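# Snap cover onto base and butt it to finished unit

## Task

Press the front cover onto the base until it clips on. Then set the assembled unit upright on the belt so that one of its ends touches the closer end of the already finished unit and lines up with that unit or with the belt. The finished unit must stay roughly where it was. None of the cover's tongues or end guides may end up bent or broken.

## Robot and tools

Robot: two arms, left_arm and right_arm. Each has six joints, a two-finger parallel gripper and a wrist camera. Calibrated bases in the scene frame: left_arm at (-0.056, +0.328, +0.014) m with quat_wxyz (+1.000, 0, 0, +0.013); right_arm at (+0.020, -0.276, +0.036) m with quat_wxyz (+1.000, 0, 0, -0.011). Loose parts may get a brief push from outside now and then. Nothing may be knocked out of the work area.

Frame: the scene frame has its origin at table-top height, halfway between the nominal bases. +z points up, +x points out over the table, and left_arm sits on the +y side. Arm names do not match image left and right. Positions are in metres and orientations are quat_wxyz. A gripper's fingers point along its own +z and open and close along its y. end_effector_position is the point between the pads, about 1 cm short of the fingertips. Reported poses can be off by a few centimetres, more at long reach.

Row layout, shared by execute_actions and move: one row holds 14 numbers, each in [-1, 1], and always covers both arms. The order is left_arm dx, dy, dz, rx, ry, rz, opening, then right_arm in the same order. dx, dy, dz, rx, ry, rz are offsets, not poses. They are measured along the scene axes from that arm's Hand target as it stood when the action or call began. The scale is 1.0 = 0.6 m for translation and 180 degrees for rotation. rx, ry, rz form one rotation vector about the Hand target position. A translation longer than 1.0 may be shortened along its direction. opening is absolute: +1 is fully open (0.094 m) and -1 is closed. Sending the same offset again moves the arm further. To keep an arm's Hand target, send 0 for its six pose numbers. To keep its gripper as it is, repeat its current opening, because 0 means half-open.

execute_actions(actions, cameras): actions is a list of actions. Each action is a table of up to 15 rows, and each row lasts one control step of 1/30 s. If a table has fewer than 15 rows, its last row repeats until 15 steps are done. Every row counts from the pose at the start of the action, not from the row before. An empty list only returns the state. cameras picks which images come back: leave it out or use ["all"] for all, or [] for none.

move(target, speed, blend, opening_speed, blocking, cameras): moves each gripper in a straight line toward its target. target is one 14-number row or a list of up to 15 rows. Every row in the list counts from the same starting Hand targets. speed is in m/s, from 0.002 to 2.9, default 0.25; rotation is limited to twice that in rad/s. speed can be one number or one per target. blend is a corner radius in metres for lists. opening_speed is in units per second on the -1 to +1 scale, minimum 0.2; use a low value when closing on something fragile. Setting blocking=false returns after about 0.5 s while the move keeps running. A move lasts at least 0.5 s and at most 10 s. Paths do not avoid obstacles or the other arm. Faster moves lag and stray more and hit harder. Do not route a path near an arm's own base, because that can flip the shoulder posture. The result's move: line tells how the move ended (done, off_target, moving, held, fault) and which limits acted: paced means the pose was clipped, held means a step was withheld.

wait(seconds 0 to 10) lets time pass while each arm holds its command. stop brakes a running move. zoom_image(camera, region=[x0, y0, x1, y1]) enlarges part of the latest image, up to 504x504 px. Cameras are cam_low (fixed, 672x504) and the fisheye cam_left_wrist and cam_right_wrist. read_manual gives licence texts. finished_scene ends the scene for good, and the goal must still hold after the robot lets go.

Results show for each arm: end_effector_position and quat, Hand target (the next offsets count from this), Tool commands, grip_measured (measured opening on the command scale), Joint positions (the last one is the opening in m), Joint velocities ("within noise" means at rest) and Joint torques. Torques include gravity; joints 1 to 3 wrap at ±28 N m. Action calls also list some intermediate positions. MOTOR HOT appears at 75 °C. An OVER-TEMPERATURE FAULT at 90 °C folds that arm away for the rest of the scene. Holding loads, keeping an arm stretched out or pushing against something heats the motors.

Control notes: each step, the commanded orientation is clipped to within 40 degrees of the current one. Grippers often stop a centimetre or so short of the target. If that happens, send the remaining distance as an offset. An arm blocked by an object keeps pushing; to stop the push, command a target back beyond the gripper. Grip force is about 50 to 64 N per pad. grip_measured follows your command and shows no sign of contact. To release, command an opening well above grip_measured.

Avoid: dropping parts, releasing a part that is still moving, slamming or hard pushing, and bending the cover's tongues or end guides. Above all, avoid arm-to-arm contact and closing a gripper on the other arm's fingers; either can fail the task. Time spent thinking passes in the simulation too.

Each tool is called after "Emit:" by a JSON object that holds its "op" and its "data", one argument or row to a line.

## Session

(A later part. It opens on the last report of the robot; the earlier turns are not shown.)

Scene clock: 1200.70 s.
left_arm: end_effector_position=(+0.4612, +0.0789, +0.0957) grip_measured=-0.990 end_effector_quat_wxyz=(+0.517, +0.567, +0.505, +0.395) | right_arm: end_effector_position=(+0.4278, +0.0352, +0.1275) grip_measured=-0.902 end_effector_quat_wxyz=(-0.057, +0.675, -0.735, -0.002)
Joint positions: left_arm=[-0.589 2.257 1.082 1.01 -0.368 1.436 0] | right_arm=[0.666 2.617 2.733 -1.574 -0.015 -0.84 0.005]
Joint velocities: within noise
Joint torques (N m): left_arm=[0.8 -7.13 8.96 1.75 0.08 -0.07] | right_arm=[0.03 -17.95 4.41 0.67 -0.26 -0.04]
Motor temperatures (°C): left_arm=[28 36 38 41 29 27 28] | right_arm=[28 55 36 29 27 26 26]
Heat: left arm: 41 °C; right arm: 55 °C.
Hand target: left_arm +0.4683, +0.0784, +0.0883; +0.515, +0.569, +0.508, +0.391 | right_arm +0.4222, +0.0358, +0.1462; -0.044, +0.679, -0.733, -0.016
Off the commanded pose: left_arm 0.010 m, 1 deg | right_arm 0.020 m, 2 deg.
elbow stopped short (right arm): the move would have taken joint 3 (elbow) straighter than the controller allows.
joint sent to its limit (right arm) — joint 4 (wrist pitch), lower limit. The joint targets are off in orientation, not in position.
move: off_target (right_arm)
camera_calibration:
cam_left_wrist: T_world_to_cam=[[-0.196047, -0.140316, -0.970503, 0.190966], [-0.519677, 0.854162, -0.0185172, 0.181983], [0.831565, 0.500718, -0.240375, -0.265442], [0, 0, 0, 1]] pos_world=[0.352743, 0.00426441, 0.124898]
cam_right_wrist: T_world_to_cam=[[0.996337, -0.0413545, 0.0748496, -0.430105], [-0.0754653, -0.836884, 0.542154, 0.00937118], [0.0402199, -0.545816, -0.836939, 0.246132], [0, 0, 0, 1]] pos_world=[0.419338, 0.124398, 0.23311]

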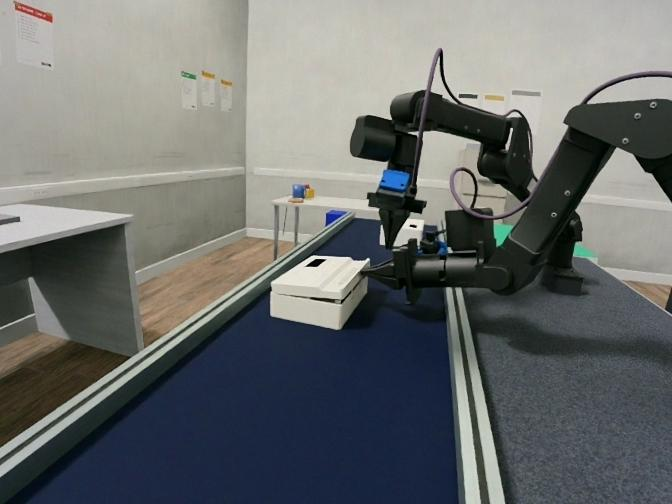

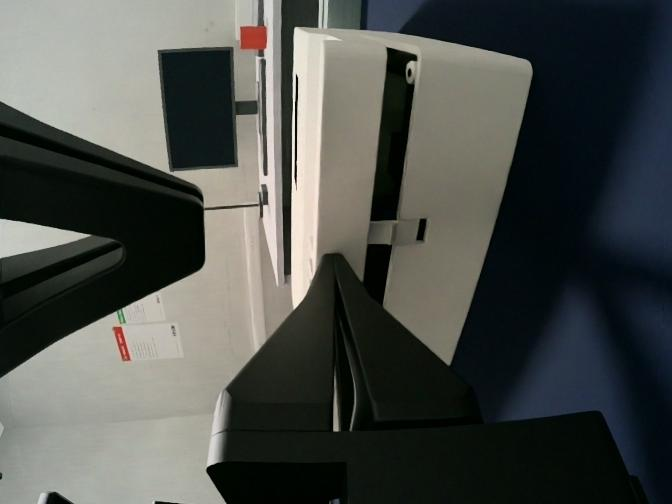

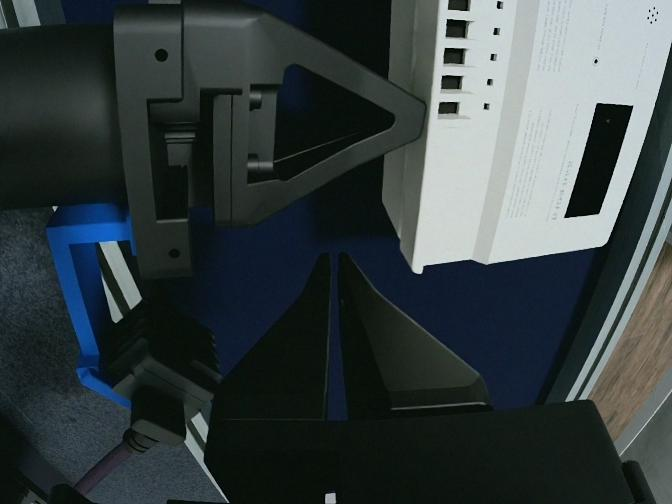

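Emit:
{"op": "move", "data": {
  "target": [0.08,-0.01,0,0,0,0,-1,0,0,0,0,0,0,-0.9],
  "speed": 0.06
}}

Emit:
{"op": "zoom_image", "data": {
  "camera": "cam_left_wrist",
  "region": [320, 0, 520, 280]
}}

Emit:
{"op": "zoom_image", "data": {
  "camera": "cam_low",
  "region": [220, 240, 380, 345]
}}

Scene clock: 1205.20 s.
left_arm: end_effector_position=(+0.4959, +0.0736, +0.0972) grip_measured=-0.990 end_effector_quat_wxyz=(+0.518, +0.566, +0.503, +0.397) | right_arm: end_effector_position=(+0.4277, +0.0352, +0.1274) grip_measured=-0.902 end_effector_quat_wxyz=(-0.057, +0.676, -0.735, -0.002)
Joint positions: left_arm=[-0.557 2.334 1.245 0.93 -0.337 1.446 0] | right_arm=[0.666 2.617 2.733 -1.574 -0.015 -0.841 0.005]
Joint velocities: within noise
Joint torques (N m): left_arm=[0.01 -10.02 6.34 1.86 -0.02 -0.07] | right_arm=[0.03 -17.94 4.42 0.68 -0.27 -0.04]
Motor temperatures (°C): left_arm=[28 37 38 41 29 27 28] | right_arm=[28 61 35 29 27 26 26]
Heat: left arm: 41 °C; right arm: 61 °C.
Hand target: left_arm +0.4955, +0.0738, +0.0969; +0.519, +0.565, +0.505, +0.396 (not the last commanded pose) | right_arm +0.4222, +0.0357, +0.1460; -0.046, +0.678, -0.733, -0.015
Off the commanded pose: left_arm 0.022 m, 1 deg | right_arm 0.020 m, 2 deg.
joint sent to its limit (right arm) — joint 4 (wrist pitch), lower limit.
move: held (left_arm; a check stopped the path), off_target (right_arm; braked when a check withheld steps of left_arm); limits=held
pose unreachable (left arm): on one or more control steps of this call, first in action 0 (counted from 0), this arm could not follow its commanded pose, so it was not sent that pose on those steps. It may still have moved: this result reports where it is.
cause: moving toward the commanded pose would bring a part of the arm too close to another arm (this arm's wrist (the part past joint 4) and the right arm's gripper housing).
camera_calibration:
cam_left_wrist: T_world_to_cam=[[-0.191169, -0.138087, -0.971796, 0.196031], [-0.518948, 0.854587, -0.0193461, 0.204186], [0.833155, 0.500613, -0.23503, -0.292619], [0, 0, 0, 1]] pos_world=[0.387234, -0.000936725, 0.125678]
cam_right_wrist: T_world_to_cam=[[0.996406, -0.0405911, 0.0743436, -0.43], [-0.0745654, -0.836715, 0.542538, 0.00890102], [0.0401821, -0.546132, -0.836735, 0.245921], [0, 0, 0, 1]] pos_world=[0.419237, 0.124299, 0.232909]

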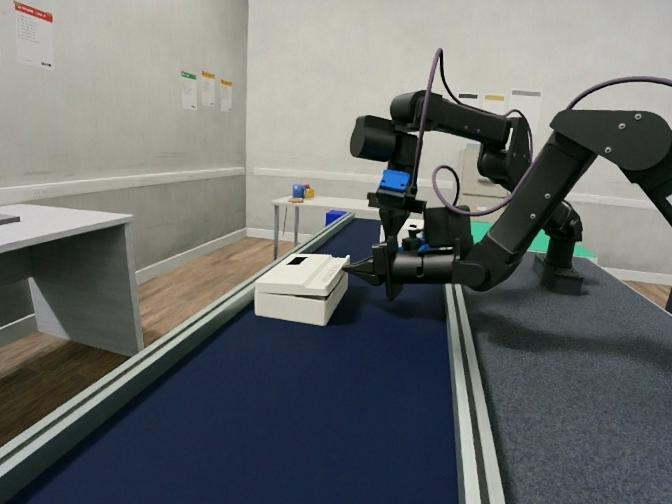

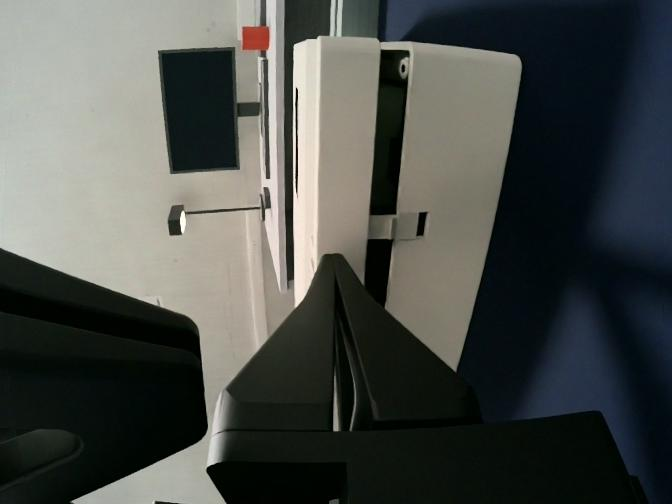

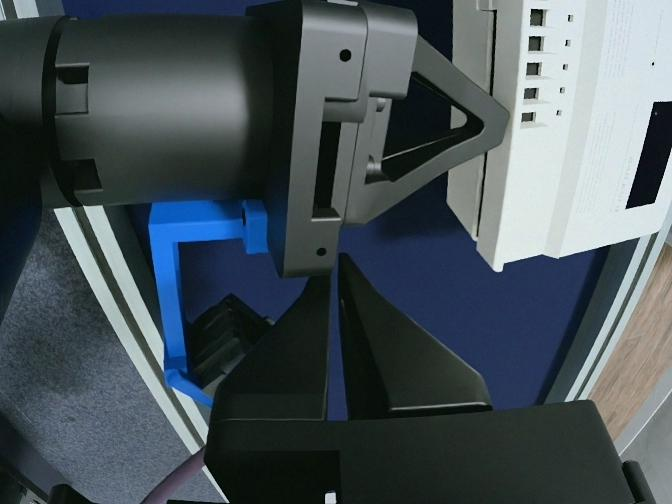

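Scaled by 1.800 from the camera's 672x504 image, which has a finer 960x720 frame.

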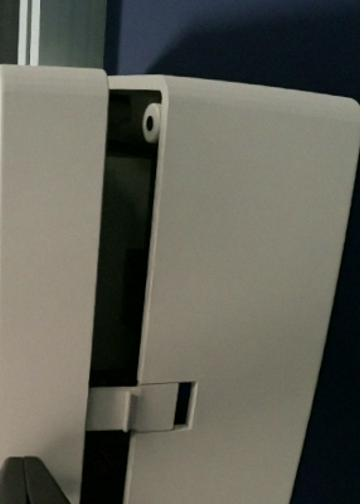

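Scaled by 3.150 from the camera's 672x504 image, which has a finer 960x720 frame.

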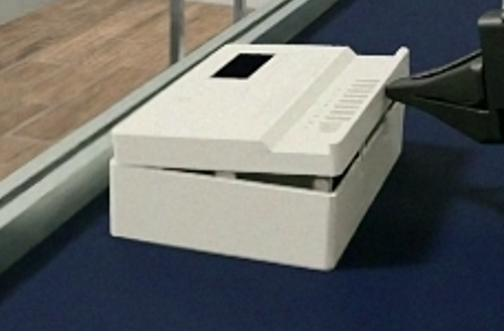

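Emit:
{"op": "move", "data": {
  "target": [
    [0,0,0,0,0,0,-1,0.0,-0.15,0.02,0,0,0,-0.9],
    [0.06,0.01,0,0,0,0,-1,0,-0.15,0.02,0,0,0,-0.9]
  ],
  "speed": [0.2,0.06]
}}

Emit:
{"op": "zoom_image", "data": {
  "camera": "cam_left_wrist",
  "region": [320, 0, 520, 280]
}}

Emit:
{"op": "zoom_image", "data": {
  "camera": "cam_low",
  "region": [210, 240, 370, 345]
}}

Scene clock: 1213.37 s.
left_arm: end_effector_position=(+0.5257, +0.0823, +0.1072) grip_measured=-0.991 end_effector_quat_wxyz=(+0.521, +0.560, +0.503, +0.402) | right_arm: end_effector_position=(+0.4258, -0.0599, +0.1483) grip_measured=-0.902 end_effector_quat_wxyz=(-0.031, +0.674, -0.738, -0.006)
Joint positions: left_arm=[-0.511 2.373 1.364 0.867 -0.301 1.454 0] | right_arm=[0.498 2.311 2.259 -1.463 -0.027 -1.004 0.005]
Joint velocities: within noise
Joint torques (N m): left_arm=[0.55 -8.17 9.95 1.73 0.11 -0.07] | right_arm=[0.55 -15.19 4.55 0.76 -0.29 -0.05]
Motor temperatures (°C): left_arm=[28 37 38 42 29 27 28] | right_arm=[28 67 35 29 27 26 26]
Heat: left arm: 42 °C; right arm: 67 °C.
Hand target: left_arm +0.5315, +0.0798, +0.0969; +0.519, +0.565, +0.505, +0.396 | right_arm +0.4223, -0.0543, +0.1580; +0.047, -0.679, +0.733, +0.015
Off the commanded pose: left_arm 0.012 m, 1 deg | right_arm 0.012 m, 2 deg.
move: off_target (left_arm, right_arm)
camera_calibration:
cam_left_wrist: T_world_to_cam=[[-0.176908, -0.144123, -0.973618, 0.205917], [-0.526674, 0.849536, -0.0300582, 0.218082], [0.831456, 0.507461, -0.226196, -0.320083], [0, 0, 0, 1]] pos_world=[0.417422, 0.00683872, 0.134638]
cam_right_wrist: T_world_to_cam=[[0.998532, -0.0438405, 0.0317945, -0.428359], [-0.054145, -0.820004, 0.56979, -0.0938363], [0.00109176, -0.570676, -0.821175, 0.224526], [0, 0, 0, 1]] pos_world=[0.422404, 0.0324061, 0.251462]

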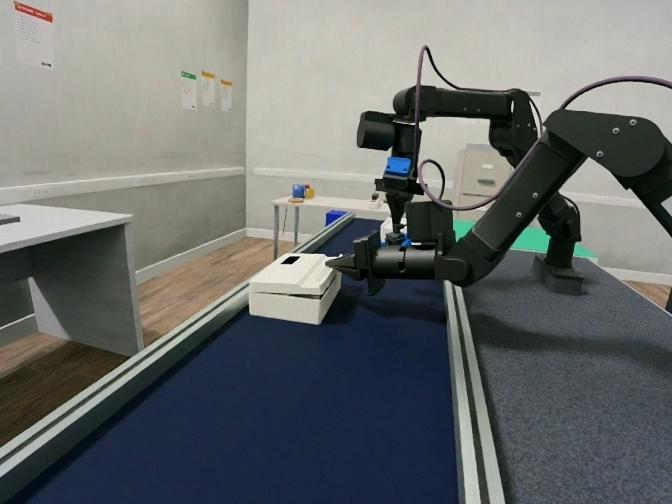

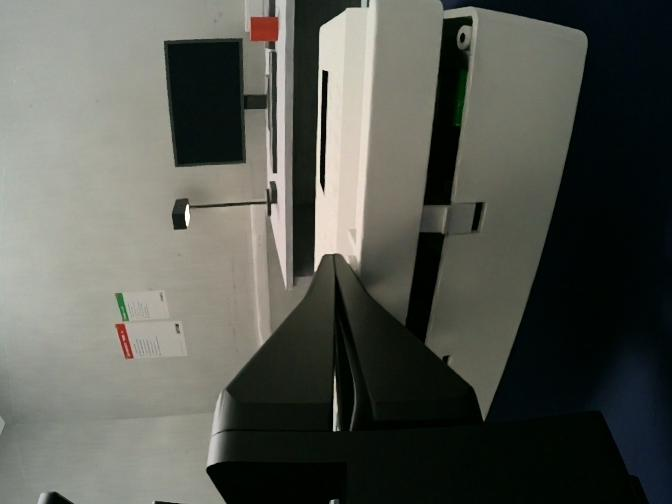

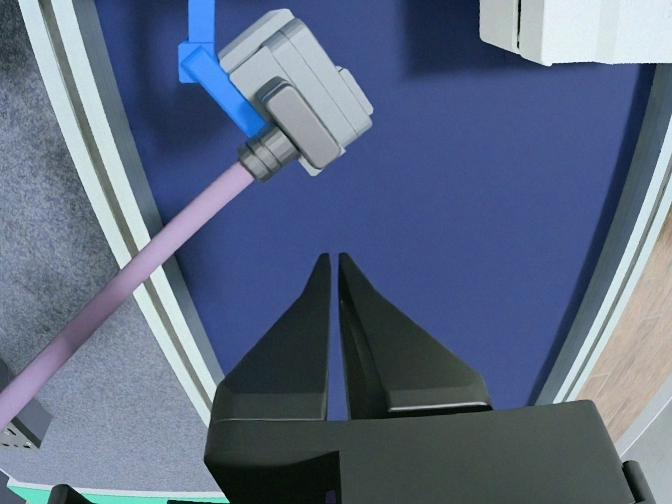

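Scaled by 1.800 from the camera's 672x504 image, which has a finer 960x720 frame.

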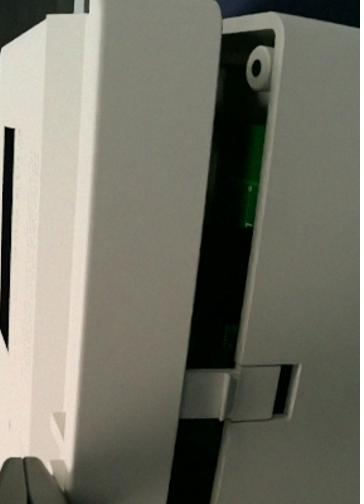

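Scaled by 3.150 from the camera's 672x504 image, which has a finer 960x720 frame.

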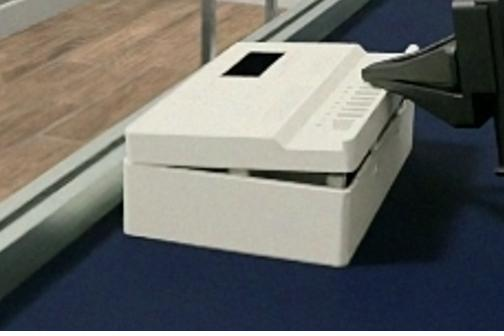

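Emit:
{"op": "zoom_image", "data": {
  "camera": "cam_left_wrist",
  "region": [410, 180, 500, 260]
}}

Emit:
{"op": "zoom_image", "data": {
  "camera": "cam_left_wrist",
  "region": [400, 300, 480, 380]
}}

Scaled by 5.600 from the camera's 672x504 image, which has a finer 960x720 frame.

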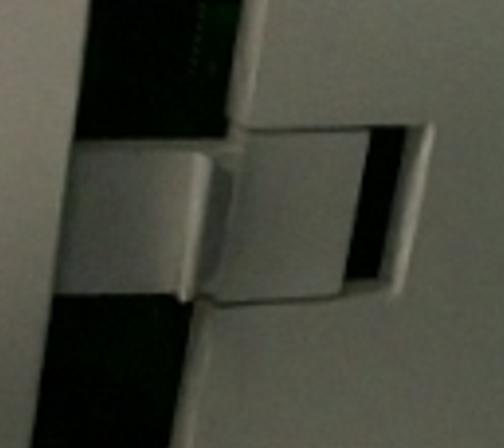

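Scaled by 6.300 from the camera's 672x504 image, which has a finer 960x720 frame.

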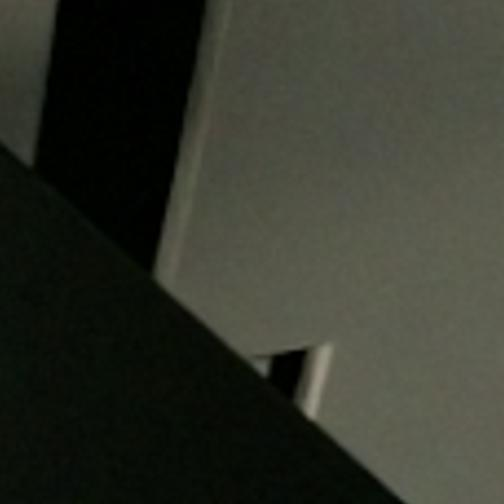

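Emit:
{"op": "move", "data": {
  "target": [
    [-0.01,0,0.05,0,0,0,-1,0,0,0,0,0,0,-0.9],
    [-0.12,0.05,0.1,0,0,0,-1,0,0,0,0,0,0,-0.9],
    [-0.12,0.05,0.1,0.5,0,0,-1,0,0,0,0,0,0,-0.9]
  ],
  "speed": [0.1,0.2,0.4]
}}

Scene clock: 1229.07 s.
left_arm: end_effector_position=(+0.4618, +0.1039, +0.1663) grip_measured=-0.991 end_effector_quat_wxyz=(+0.155, +0.743, +0.353, +0.547) | right_arm: end_effector_position=(+0.4262, -0.0597, +0.1483) grip_measured=-0.902 end_effector_quat_wxyz=(-0.031, +0.674, -0.738, -0.006)
Joint positions: left_arm=[-0.648 2.054 1.389 0.171 -0.726 2.079 0] | right_arm=[0.498 2.311 2.259 -1.461 -0.027 -1.004 0.005]
Joint velocities: within noise
Joint torques (N m): left_arm=[0.31 -9.18 7.3 1.54 -0.12 -0.01] | right_arm=[0.55 -15.19 4.55 0.74 -0.29 -0.04]
Motor temperatures (°C): left_arm=[28 38 39 41 29 27 28] | right_arm=[28 63 35 29 27 26 26]
Heat: left arm: 41 °C; right arm: 63 °C.
Hand target: left_arm +0.4609, +0.1056, +0.1624; +0.151, +0.746, +0.353, +0.544 (not the last commanded pose) | right_arm +0.4222, -0.0543, +0.1580; +0.046, -0.678, +0.733, +0.015
Off the commanded pose: left_arm 0.011 m, 40 deg | right_arm 0.012 m, 2 deg.
move: held (left_arm; a check stopped the path), off_target (right_arm); path passed 2 of 3 targets; limits=held
pose unreachable (left arm): on one or more control steps of this call, first in action 0 (counted from 0), this arm could not follow its commanded pose, so it was not sent that pose on those steps. It may still have moved: this result reports where it is.
cause: moving toward the commanded pose would bring a part of the arm too close to another arm (this arm's wrist (the part past joint 4) and the right arm's wrist camera, along the way the arms are being sent, or toward where that arm still pushes).
camera_calibration:
cam_left_wrist: T_world_to_cam=[[-0.384194, 0.627095, -0.677604, 0.221541], [-0.518051, 0.461078, 0.720438, 0.0794223], [0.764211, 0.627821, 0.147723, -0.308154], [0, 0, 0, 1]] pos_world=[0.361754, 0.0179182, 0.13842]
cam_right_wrist: T_world_to_cam=[[0.998489, -0.0438435, 0.0331286, -0.428867], [-0.0549074, -0.820379, 0.569178, -0.0932575], [0.00222324, -0.570137, -0.821547, 0.22418], [0, 0, 0, 1]] pos_world=[0.4226, 0.0325039, 0.251462]

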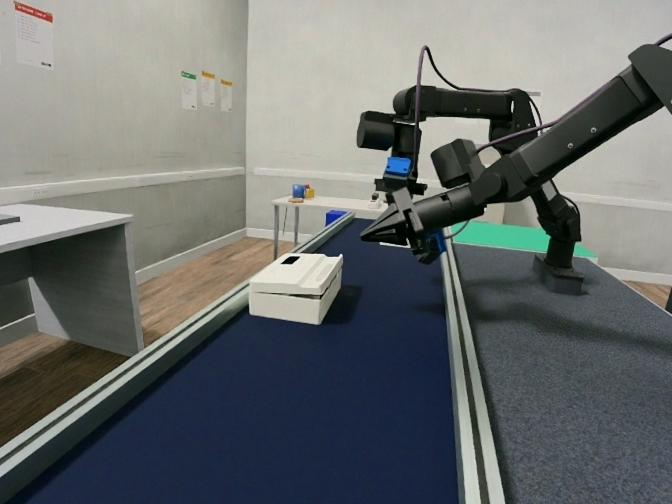

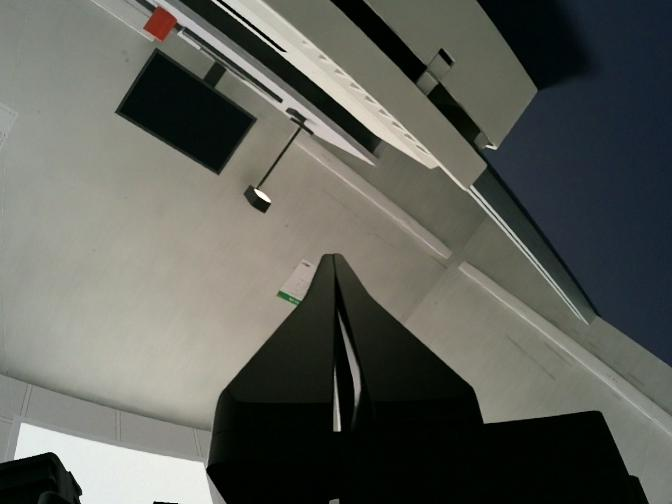

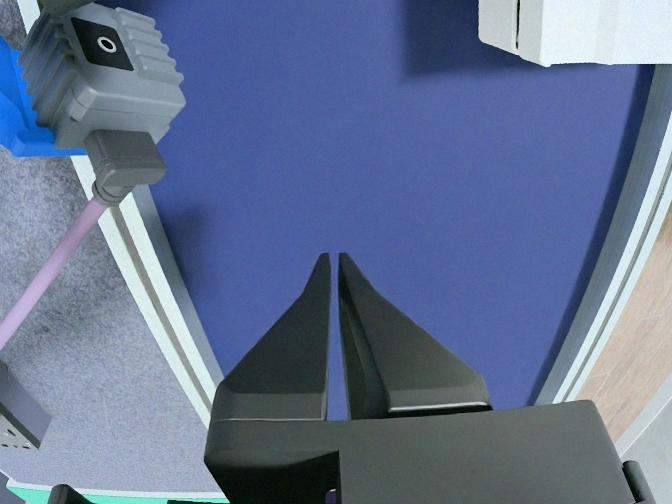

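Emit:
{"op": "move", "data": {
  "target": [
    [-0.13,0.14,0.08,-0.2,0,0.08,-1,0,0,0,0,0,0,-0.9],
    [-0.10,0.10,0.08,-0.7126,0.0324,0.3233,-1,0,0,0,0,0,0,-0.9]
  ],
  "speed": [0.25,0.5]
}}

Scene clock: 1243.97 s.
left_arm: end_effector_position=(+0.3962, +0.1650, +0.2077) grip_measured=-0.991 end_effector_quat_wxyz=(+0.460, +0.008, +0.883, -0.088) | right_arm: end_effector_position=(+0.4263, -0.0597, +0.1483) grip_measured=-0.902 end_effector_quat_wxyz=(-0.032, +0.674, -0.738, -0.006)
Joint positions: left_arm=[-0.44 1.61 1.175 -0.171 -0.178 -0.303 0] | right_arm=[0.498 2.311 2.259 -1.461 -0.027 -1.004 0.005]
Joint velocities: within noise
Joint torques (N m): left_arm=[0.55 -5.55 9.36 1.78 -0.01 -0.01] | right_arm=[0.57 -15.2 4.56 0.74 -0.29 -0.04]
Motor temperatures (°C): left_arm=[28 38 38 41 29 27 28] | right_arm=[28 61 35 29 27 26 26]
Heat: left arm: 41 °C; right arm: 61 °C.
Hand target: left_arm +0.4010, +0.1657, +0.2105; +0.465, +0.004, +0.880, -0.091 | right_arm +0.4222, -0.0543, +0.1579; +0.046, -0.678, +0.733, +0.015
Off the commanded pose: left_arm 0.005 m, 1 deg | right_arm 0.012 m, 2 deg.
move: off_target (right_arm)
camera_calibration:
cam_left_wrist: T_world_to_cam=[[-0.0493275, -0.969927, 0.238344, 0.126801], [-0.973544, -0.00661499, -0.228403, 0.442151], [0.223111, -0.243305, -0.943941, 0.282383], [0, 0, 0, 1]] pos_world=[0.373706, 0.194618, 0.337319]
cam_right_wrist: T_world_to_cam=[[0.998494, -0.0434733, 0.0334604, -0.428962], [-0.0547917, -0.820524, 0.56898, -0.0932534], [0.00271967, -0.569957, -0.82167, 0.223995], [0, 0, 0, 1]] pos_world=[0.422597, 0.0325026, 0.251463]

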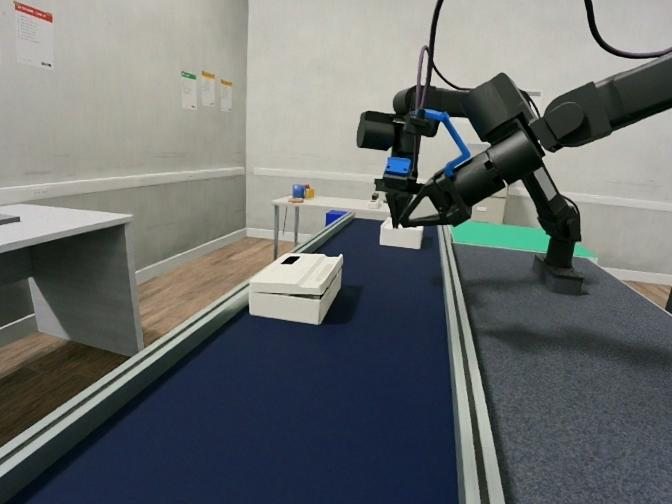

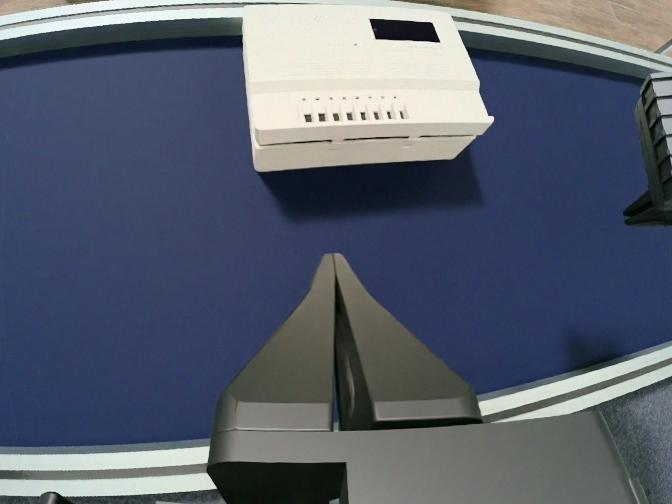

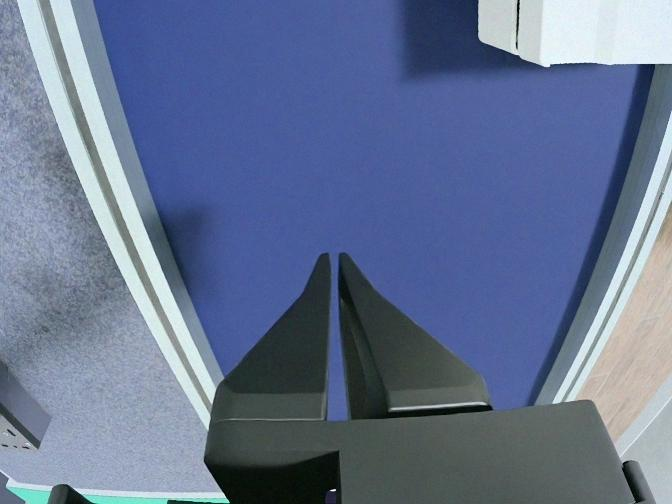

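Emit:
{"op": "move", "data": {
  "target": [
    [0.137,-0.065,-0.08,0,0,0,-1,0,0,0,0,0,0,-0.9],
    [0.137,-0.065,-0.18,0,0,0,-1,0,0,0,0,0,0,-0.9]
  ],
  "speed": [0.2,0.06]
}}

Emit:
{"op": "zoom_image", "data": {
  "camera": "cam_left_wrist",
  "region": [150, 100, 550, 350]
}}

Emit:
{"op": "zoom_image", "data": {
  "camera": "cam_low",
  "region": [220, 230, 380, 345]
}}

Scene clock: 1250.87 s.
left_arm: end_effector_position=(+0.4853, +0.1258, +0.1198) grip_measured=-0.991 end_effector_quat_wxyz=(+0.475, +0.003, +0.875, -0.097) | right_arm: end_effector_position=(+0.4264, -0.0596, +0.1483) grip_measured=-0.902 end_effector_quat_wxyz=(-0.032, +0.674, -0.738, -0.006)
Joint positions: left_arm=[-0.44 2.063 1.356 0.139 -0.178 -0.309 0] | right_arm=[0.498 2.311 2.259 -1.46 -0.027 -1.004 0.005]
Joint velocities: within noise
Joint torques (N m): left_arm=[-0.01 -7.54 6.5 1.83 -0.07 -0.03] | right_arm=[0.57 -15.19 4.55 0.74 -0.29 -0.05]
Motor temperatures (°C): left_arm=[28 37 38 41 29 27 28] | right_arm=[28 60 35 29 27 26 26]
Heat: left arm: 41 °C; right arm: 60 °C.
Hand target: left_arm +0.4832, +0.1267, +0.1024; +0.465, +0.004, +0.881, -0.091 | right_arm +0.4222, -0.0543, +0.1580; +0.046, -0.678, +0.733, +0.015
Off the commanded pose: left_arm 0.017 m, 1 deg | right_arm 0.012 m, 2 deg.
move: off_target (left_arm, right_arm)
camera_calibration:
cam_left_wrist: T_world_to_cam=[[-0.05538, -0.964967, 0.256462, 0.114148], [-0.965144, -0.0140672, -0.261341, 0.509433], [0.255793, -0.261995, -0.930553, 0.154817], [0, 0, 0, 1]] pos_world=[0.458396, 0.157877, 0.247927]
cam_right_wrist: T_world_to_cam=[[0.998483, -0.043521, 0.0337363, -0.429119], [-0.0549877, -0.820604, 0.568846, -0.0930473], [0.00292739, -0.569838, -0.821752, 0.223981], [0, 0, 0, 1]] pos_world=[0.422696, 0.0326022, 0.251463]

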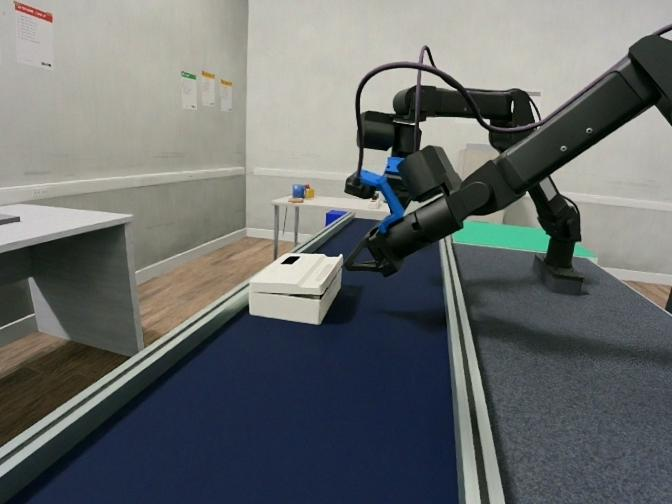

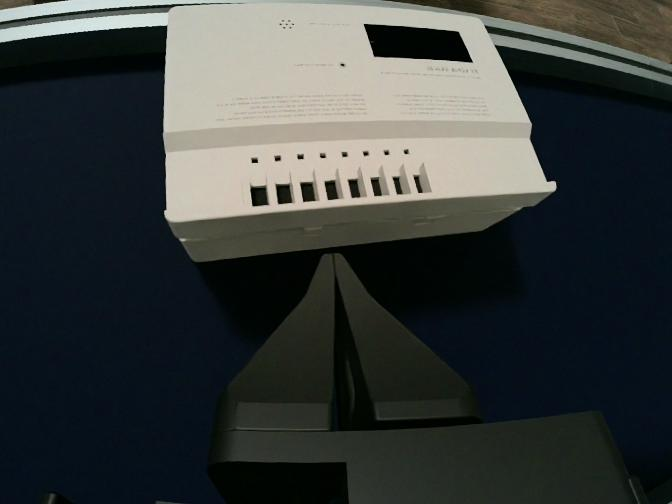

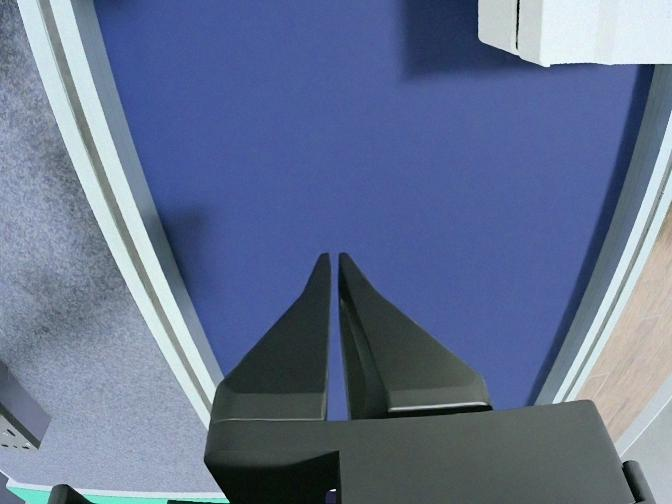

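Scaled by 1.260 from the camera's 672x504 image, which has a finer 960x720 frame.

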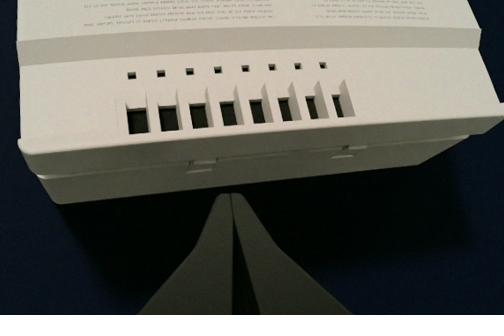

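Scaled by 3.150 from the camera's 672x504 image, which has a finer 960x720 frame.

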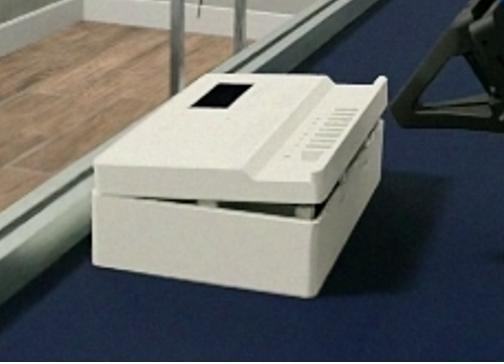

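Emit:
{"op": "move", "data": {
  "target": [
    [0,0,0.07,0,0,0,-1,0,0,0,0,0,0,-0.9],
    [0.112,-0.068,0.07,0,0,0,-1,0,0,0,0,0,0,-0.9],
    [0.112,-0.068,-0.12,0,0,0,-1,0,0,0,0,0,0,-0.9]
  ],
  "speed": [0.2,0.2,0.06]
}}

Emit:
{"op": "zoom_image", "data": {
  "camera": "cam_low",
  "region": [220, 230, 380, 345]
}}

Scene clock: 1258.60 s.
left_arm: end_effector_position=(+0.5462, +0.0882, +0.1369) grip_measured=-0.991 end_effector_quat_wxyz=(+0.467, +0.007, +0.879, -0.098) | right_arm: end_effector_position=(+0.4264, -0.0596, +0.1483) grip_measured=-0.902 end_effector_quat_wxyz=(-0.032, +0.674, -0.738, -0.006)
Joint positions: left_arm=[-0.456 2.306 1.842 -0.124 -0.18 -0.318 0] | right_arm=[0.498 2.311 2.259 -1.46 -0.027 -1.004 0.005]
Joint velocities: within noise
Joint torques (N m): left_arm=[0.1 -11.28 8.49 1.68 -0.04 -0.01] | right_arm=[0.57 -15.2 4.56 0.74 -0.29 -0.04]
Motor temperatures (°C): left_arm=[28 38 38 41 29 27 28] | right_arm=[28 60 35 28 27 26 26]
Heat: left arm: 41 °C; right arm: 60 °C.
Hand target: left_arm +0.5465, +0.0881, +0.1379; +0.468, +0.006, +0.878, -0.099 (not the last commanded pose) | right_arm +0.4222, -0.0543, +0.1580; +0.046, -0.678, +0.733, +0.015
Off the commanded pose: left_arm 0.107 m, 1 deg | right_arm 0.012 m, 2 deg.
move: held (left_arm; a check stopped the path), off_target (right_arm); path passed 2 of 3 targets; limits=held
pose unreachable (left arm): on one or more control steps of this call, first in action 0 (counted from 0), this arm could not follow its commanded pose, so it was not sent that pose on those steps. It may still have moved: this result reports where it is.
cause: moving toward the commanded pose would bring a part of the arm too close to another arm (this arm's wrist (the part past joint 4) and the right arm's wrist camera, at the place that arm is still heading or pushing toward).
camera_calibration:
cam_left_wrist: T_world_to_cam=[[-0.0591743, -0.964871, 0.255973, 0.0789664], [-0.969895, -0.00510792, -0.243469, 0.571428], [0.236223, -0.262674, -0.935522, 0.156756], [0, 0, 0, 1]] pos_world=[0.521868, 0.120287, 0.265561]
cam_right_wrist: T_world_to_cam=[[0.998483, -0.043521, 0.0337363, -0.429119], [-0.0549877, -0.820604, 0.568846, -0.0930473], [0.00292739, -0.569838, -0.821752, 0.223981], [0, 0, 0, 1]] pos_world=[0.422696, 0.0326022, 0.251463]

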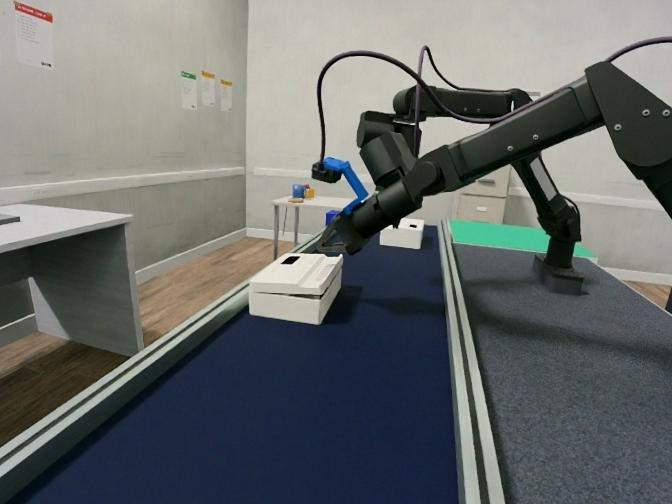

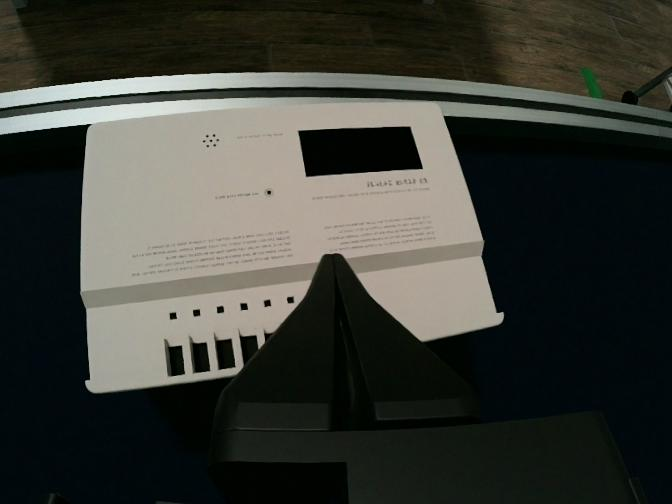

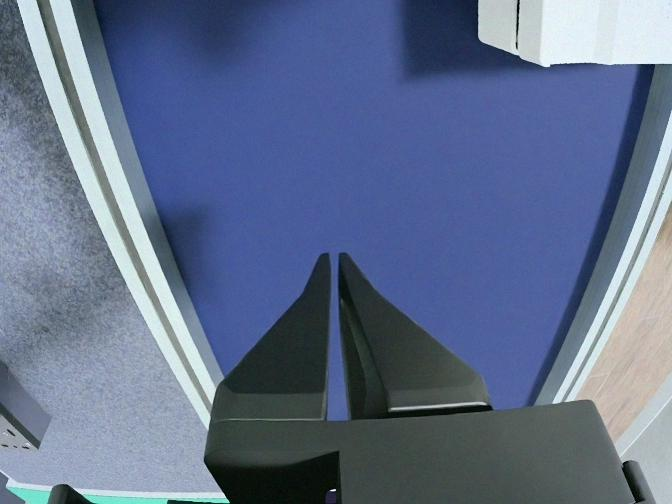

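Scaled by 3.150 from the camera's 672x504 image, which has a finer 960x720 frame.

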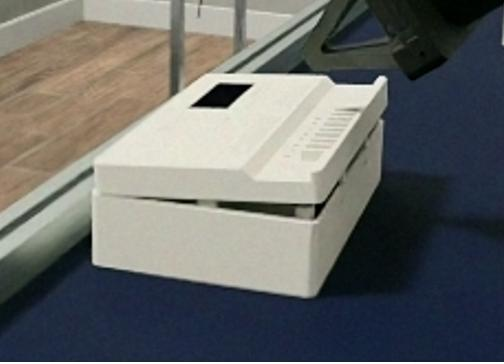

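Emit:
{"op": "move", "data": {
  "target": [
    [0,0,0,0,0,0,-1,-0.1,-0.2,0.05,0,0,0,-0.9],
    [-0.024,0,-0.18,0,0,0,-1,-0.1,-0.2,0.05,0,0,0,-0.9]
  ],
  "speed": [0.2,0.06]
}}

Emit:
{"op": "zoom_image", "data": {
  "camera": "cam_low",
  "region": [220, 230, 380, 345]
}}

Scene clock: 1265.90 s.
left_arm: end_effector_position=(+0.5516, +0.0850, +0.1097) grip_measured=-0.991 end_effector_quat_wxyz=(+0.542, -0.005, +0.830, -0.131) | right_arm: end_effector_position=(+0.3662, -0.1788, +0.1844) grip_measured=-0.902 end_effector_quat_wxyz=(-0.034, +0.675, -0.737, -0.006)
Joint positions: left_arm=[-0.459 2.343 1.616 0.332 -0.187 -0.321 0] | right_arm=[0.271 1.858 1.717 -1.375 -0.042 -1.233 0.005]
Joint velocities: within noise
Joint torques (N m): left_arm=[-0.59 -6.42 4.41 0.99 -0.06 -0.04] | right_arm=[0.2 -10.84 4.62 0.72 -0.32 -0.05]
Motor temperatures (°C): left_arm=[28 38 38 41 29 27 28] | right_arm=[28 59 35 28 27 26 26]
Heat: left arm: 41 °C; right arm: 59 °C.
Hand target: left_arm +0.5321, +0.0881, +0.0298; +0.468, +0.006, +0.878, -0.099 | right_arm +0.3622, -0.1743, +0.1880; -0.047, +0.678, -0.733, -0.015
Off the commanded pose: left_arm 0.082 m, 11 deg | right_arm 0.007 m, 2 deg.
move: off_target (left_arm)
camera_calibration:
cam_left_wrist: T_world_to_cam=[[-0.105585, -0.942231, 0.317887, 0.100164], [-0.912534, -0.0352173, -0.407481, 0.558929], [0.395137, -0.333107, -0.8561, 0.0388563], [0, 0, 0, 1]] pos_world=[0.505264, 0.127005, 0.229177]
cam_right_wrist: T_world_to_cam=[[0.998464, -0.0410202, 0.0372514, -0.375606], [-0.0549102, -0.822622, 0.565931, -0.214541], [0.0074292, -0.567107, -0.82361, 0.185116], [0, 0, 0, 1]] pos_world=[0.361873, -0.0869129, 0.287871]

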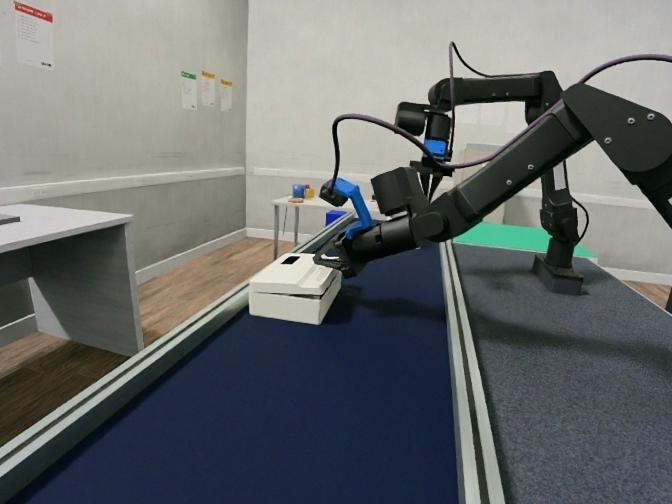

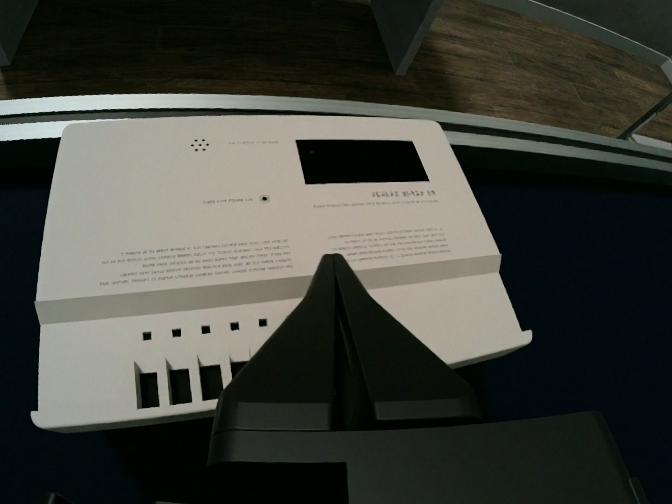

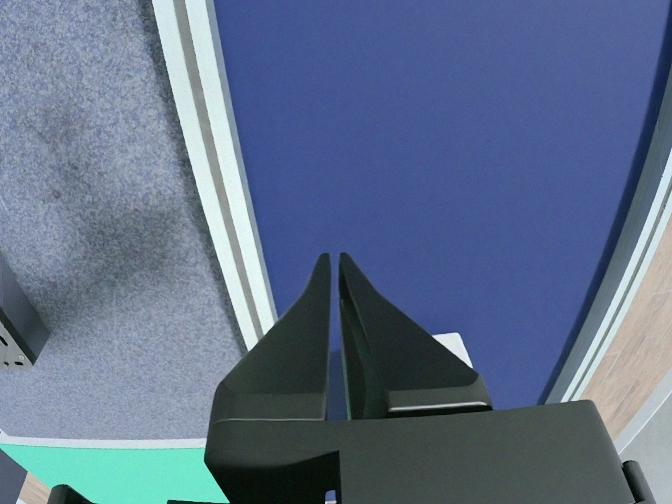

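Scaled by 3.150 from the camera's 672x504 image, which has a finer 960x720 frame.

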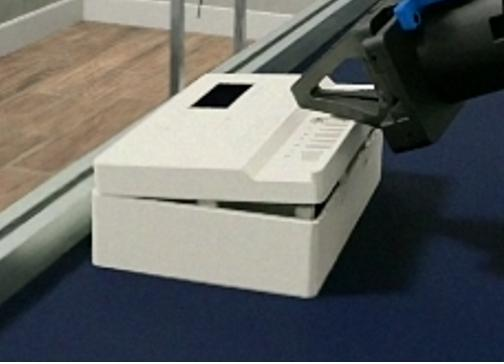

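Emit:
{"op": "move", "data": {
  "target": [
    [0,0,0.28,0,0,0,-1,0,0,0,0,0,0,-0.9],
    [0.147,-0.027,0.29,0,-0.18,0,-1,0,0,0,0,0,0,-0.9]
  ],
  "speed": [0.15,0.2]
}}

Emit:
{"op": "zoom_image", "data": {
  "camera": "cam_low",
  "region": [220, 200, 420, 345]
}}

Scene clock: 1280.27 s.
left_arm: end_effector_position=(+0.6112, +0.0662, +0.2107) grip_measured=-0.991 end_effector_quat_wxyz=(+0.691, +0.039, +0.715, -0.102) | right_arm: end_effector_position=(+0.3665, -0.1787, +0.1844) grip_measured=-0.902 end_effector_quat_wxyz=(-0.035, +0.675, -0.737, -0.005)
Joint positions: left_arm=[-0.459 2.496 1.955 0.516 -0.232 -0.098 0] | right_arm=[0.271 1.858 1.717 -1.374 -0.042 -1.233 0.005]
Joint velocities: within noise
Joint torques (N m): left_arm=[0.85 -9.62 11.93 1.95 -0.09 0.08] | right_arm=[0.21 -10.82 4.6 0.72 -0.32 -0.03]
Motor temperatures (°C): left_arm=[28 39 38 39 29 27 28] | right_arm=[28 57 34 28 27 26 26]
Heat: left arm: 39 °C; right arm: 57 °C.
Hand target: left_arm +0.6202, +0.0718, +0.2037; +0.694, +0.034, +0.713, -0.093 | right_arm +0.3623, -0.1743, +0.1880; -0.047, +0.679, -0.733, -0.015
Off the commanded pose: left_arm 0.013 m, 1 deg | right_arm 0.007 m, 2 deg.
move: off_target (left_arm)
camera_calibration:
cam_left_wrist: T_world_to_cam=[[-0.206344, -0.959485, 0.191861, 0.14585], [-0.69182, 0.00439592, -0.722057, 0.582578], [0.691959, -0.281726, -0.664698, -0.129624], [0, 0, 0, 1]] pos_world=[0.522828, 0.100861, 0.306511]
cam_right_wrist: T_world_to_cam=[[0.998435, -0.0406916, 0.0383628, -0.376082], [-0.0552674, -0.822771, 0.56568, -0.214342], [0.00854536, -0.566915, -0.823732, 0.184761], [0, 0, 0, 1]] pos_world=[0.362068, -0.0869142, 0.28787]

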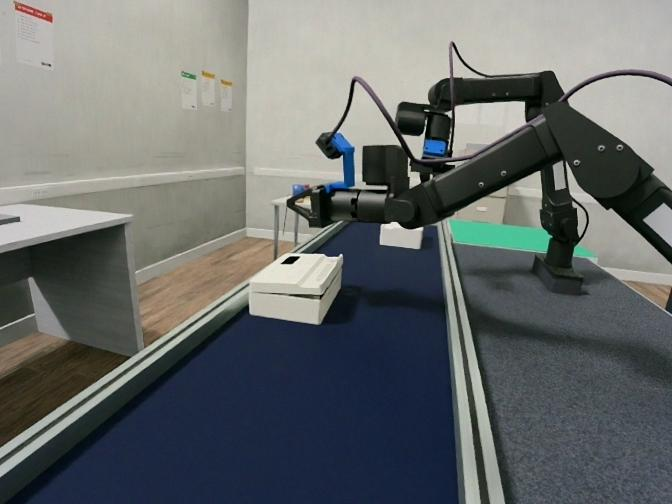

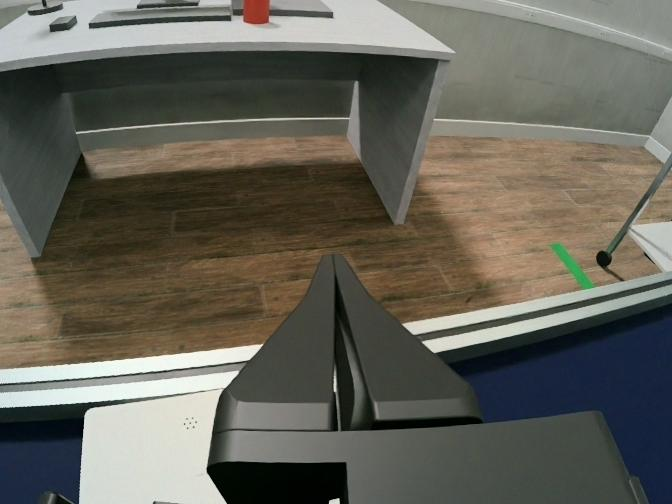

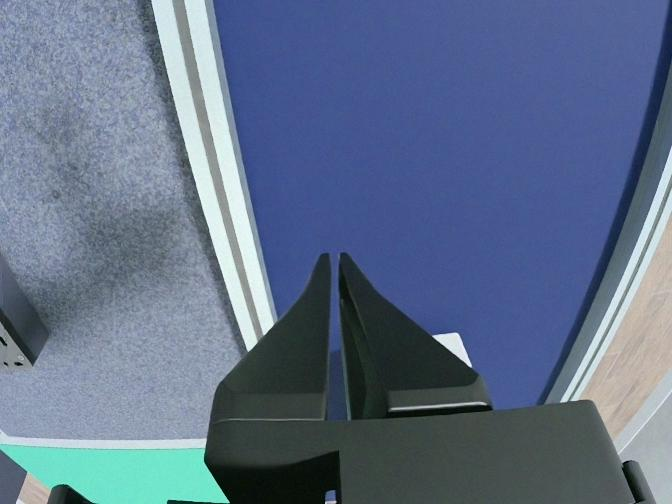

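Scaled by 2.520 from the camera's 672x504 image, which has a finer 960x720 frame.

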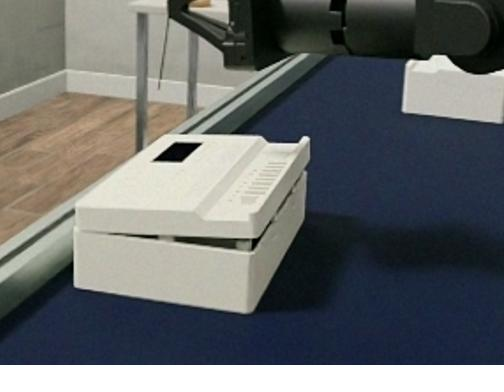

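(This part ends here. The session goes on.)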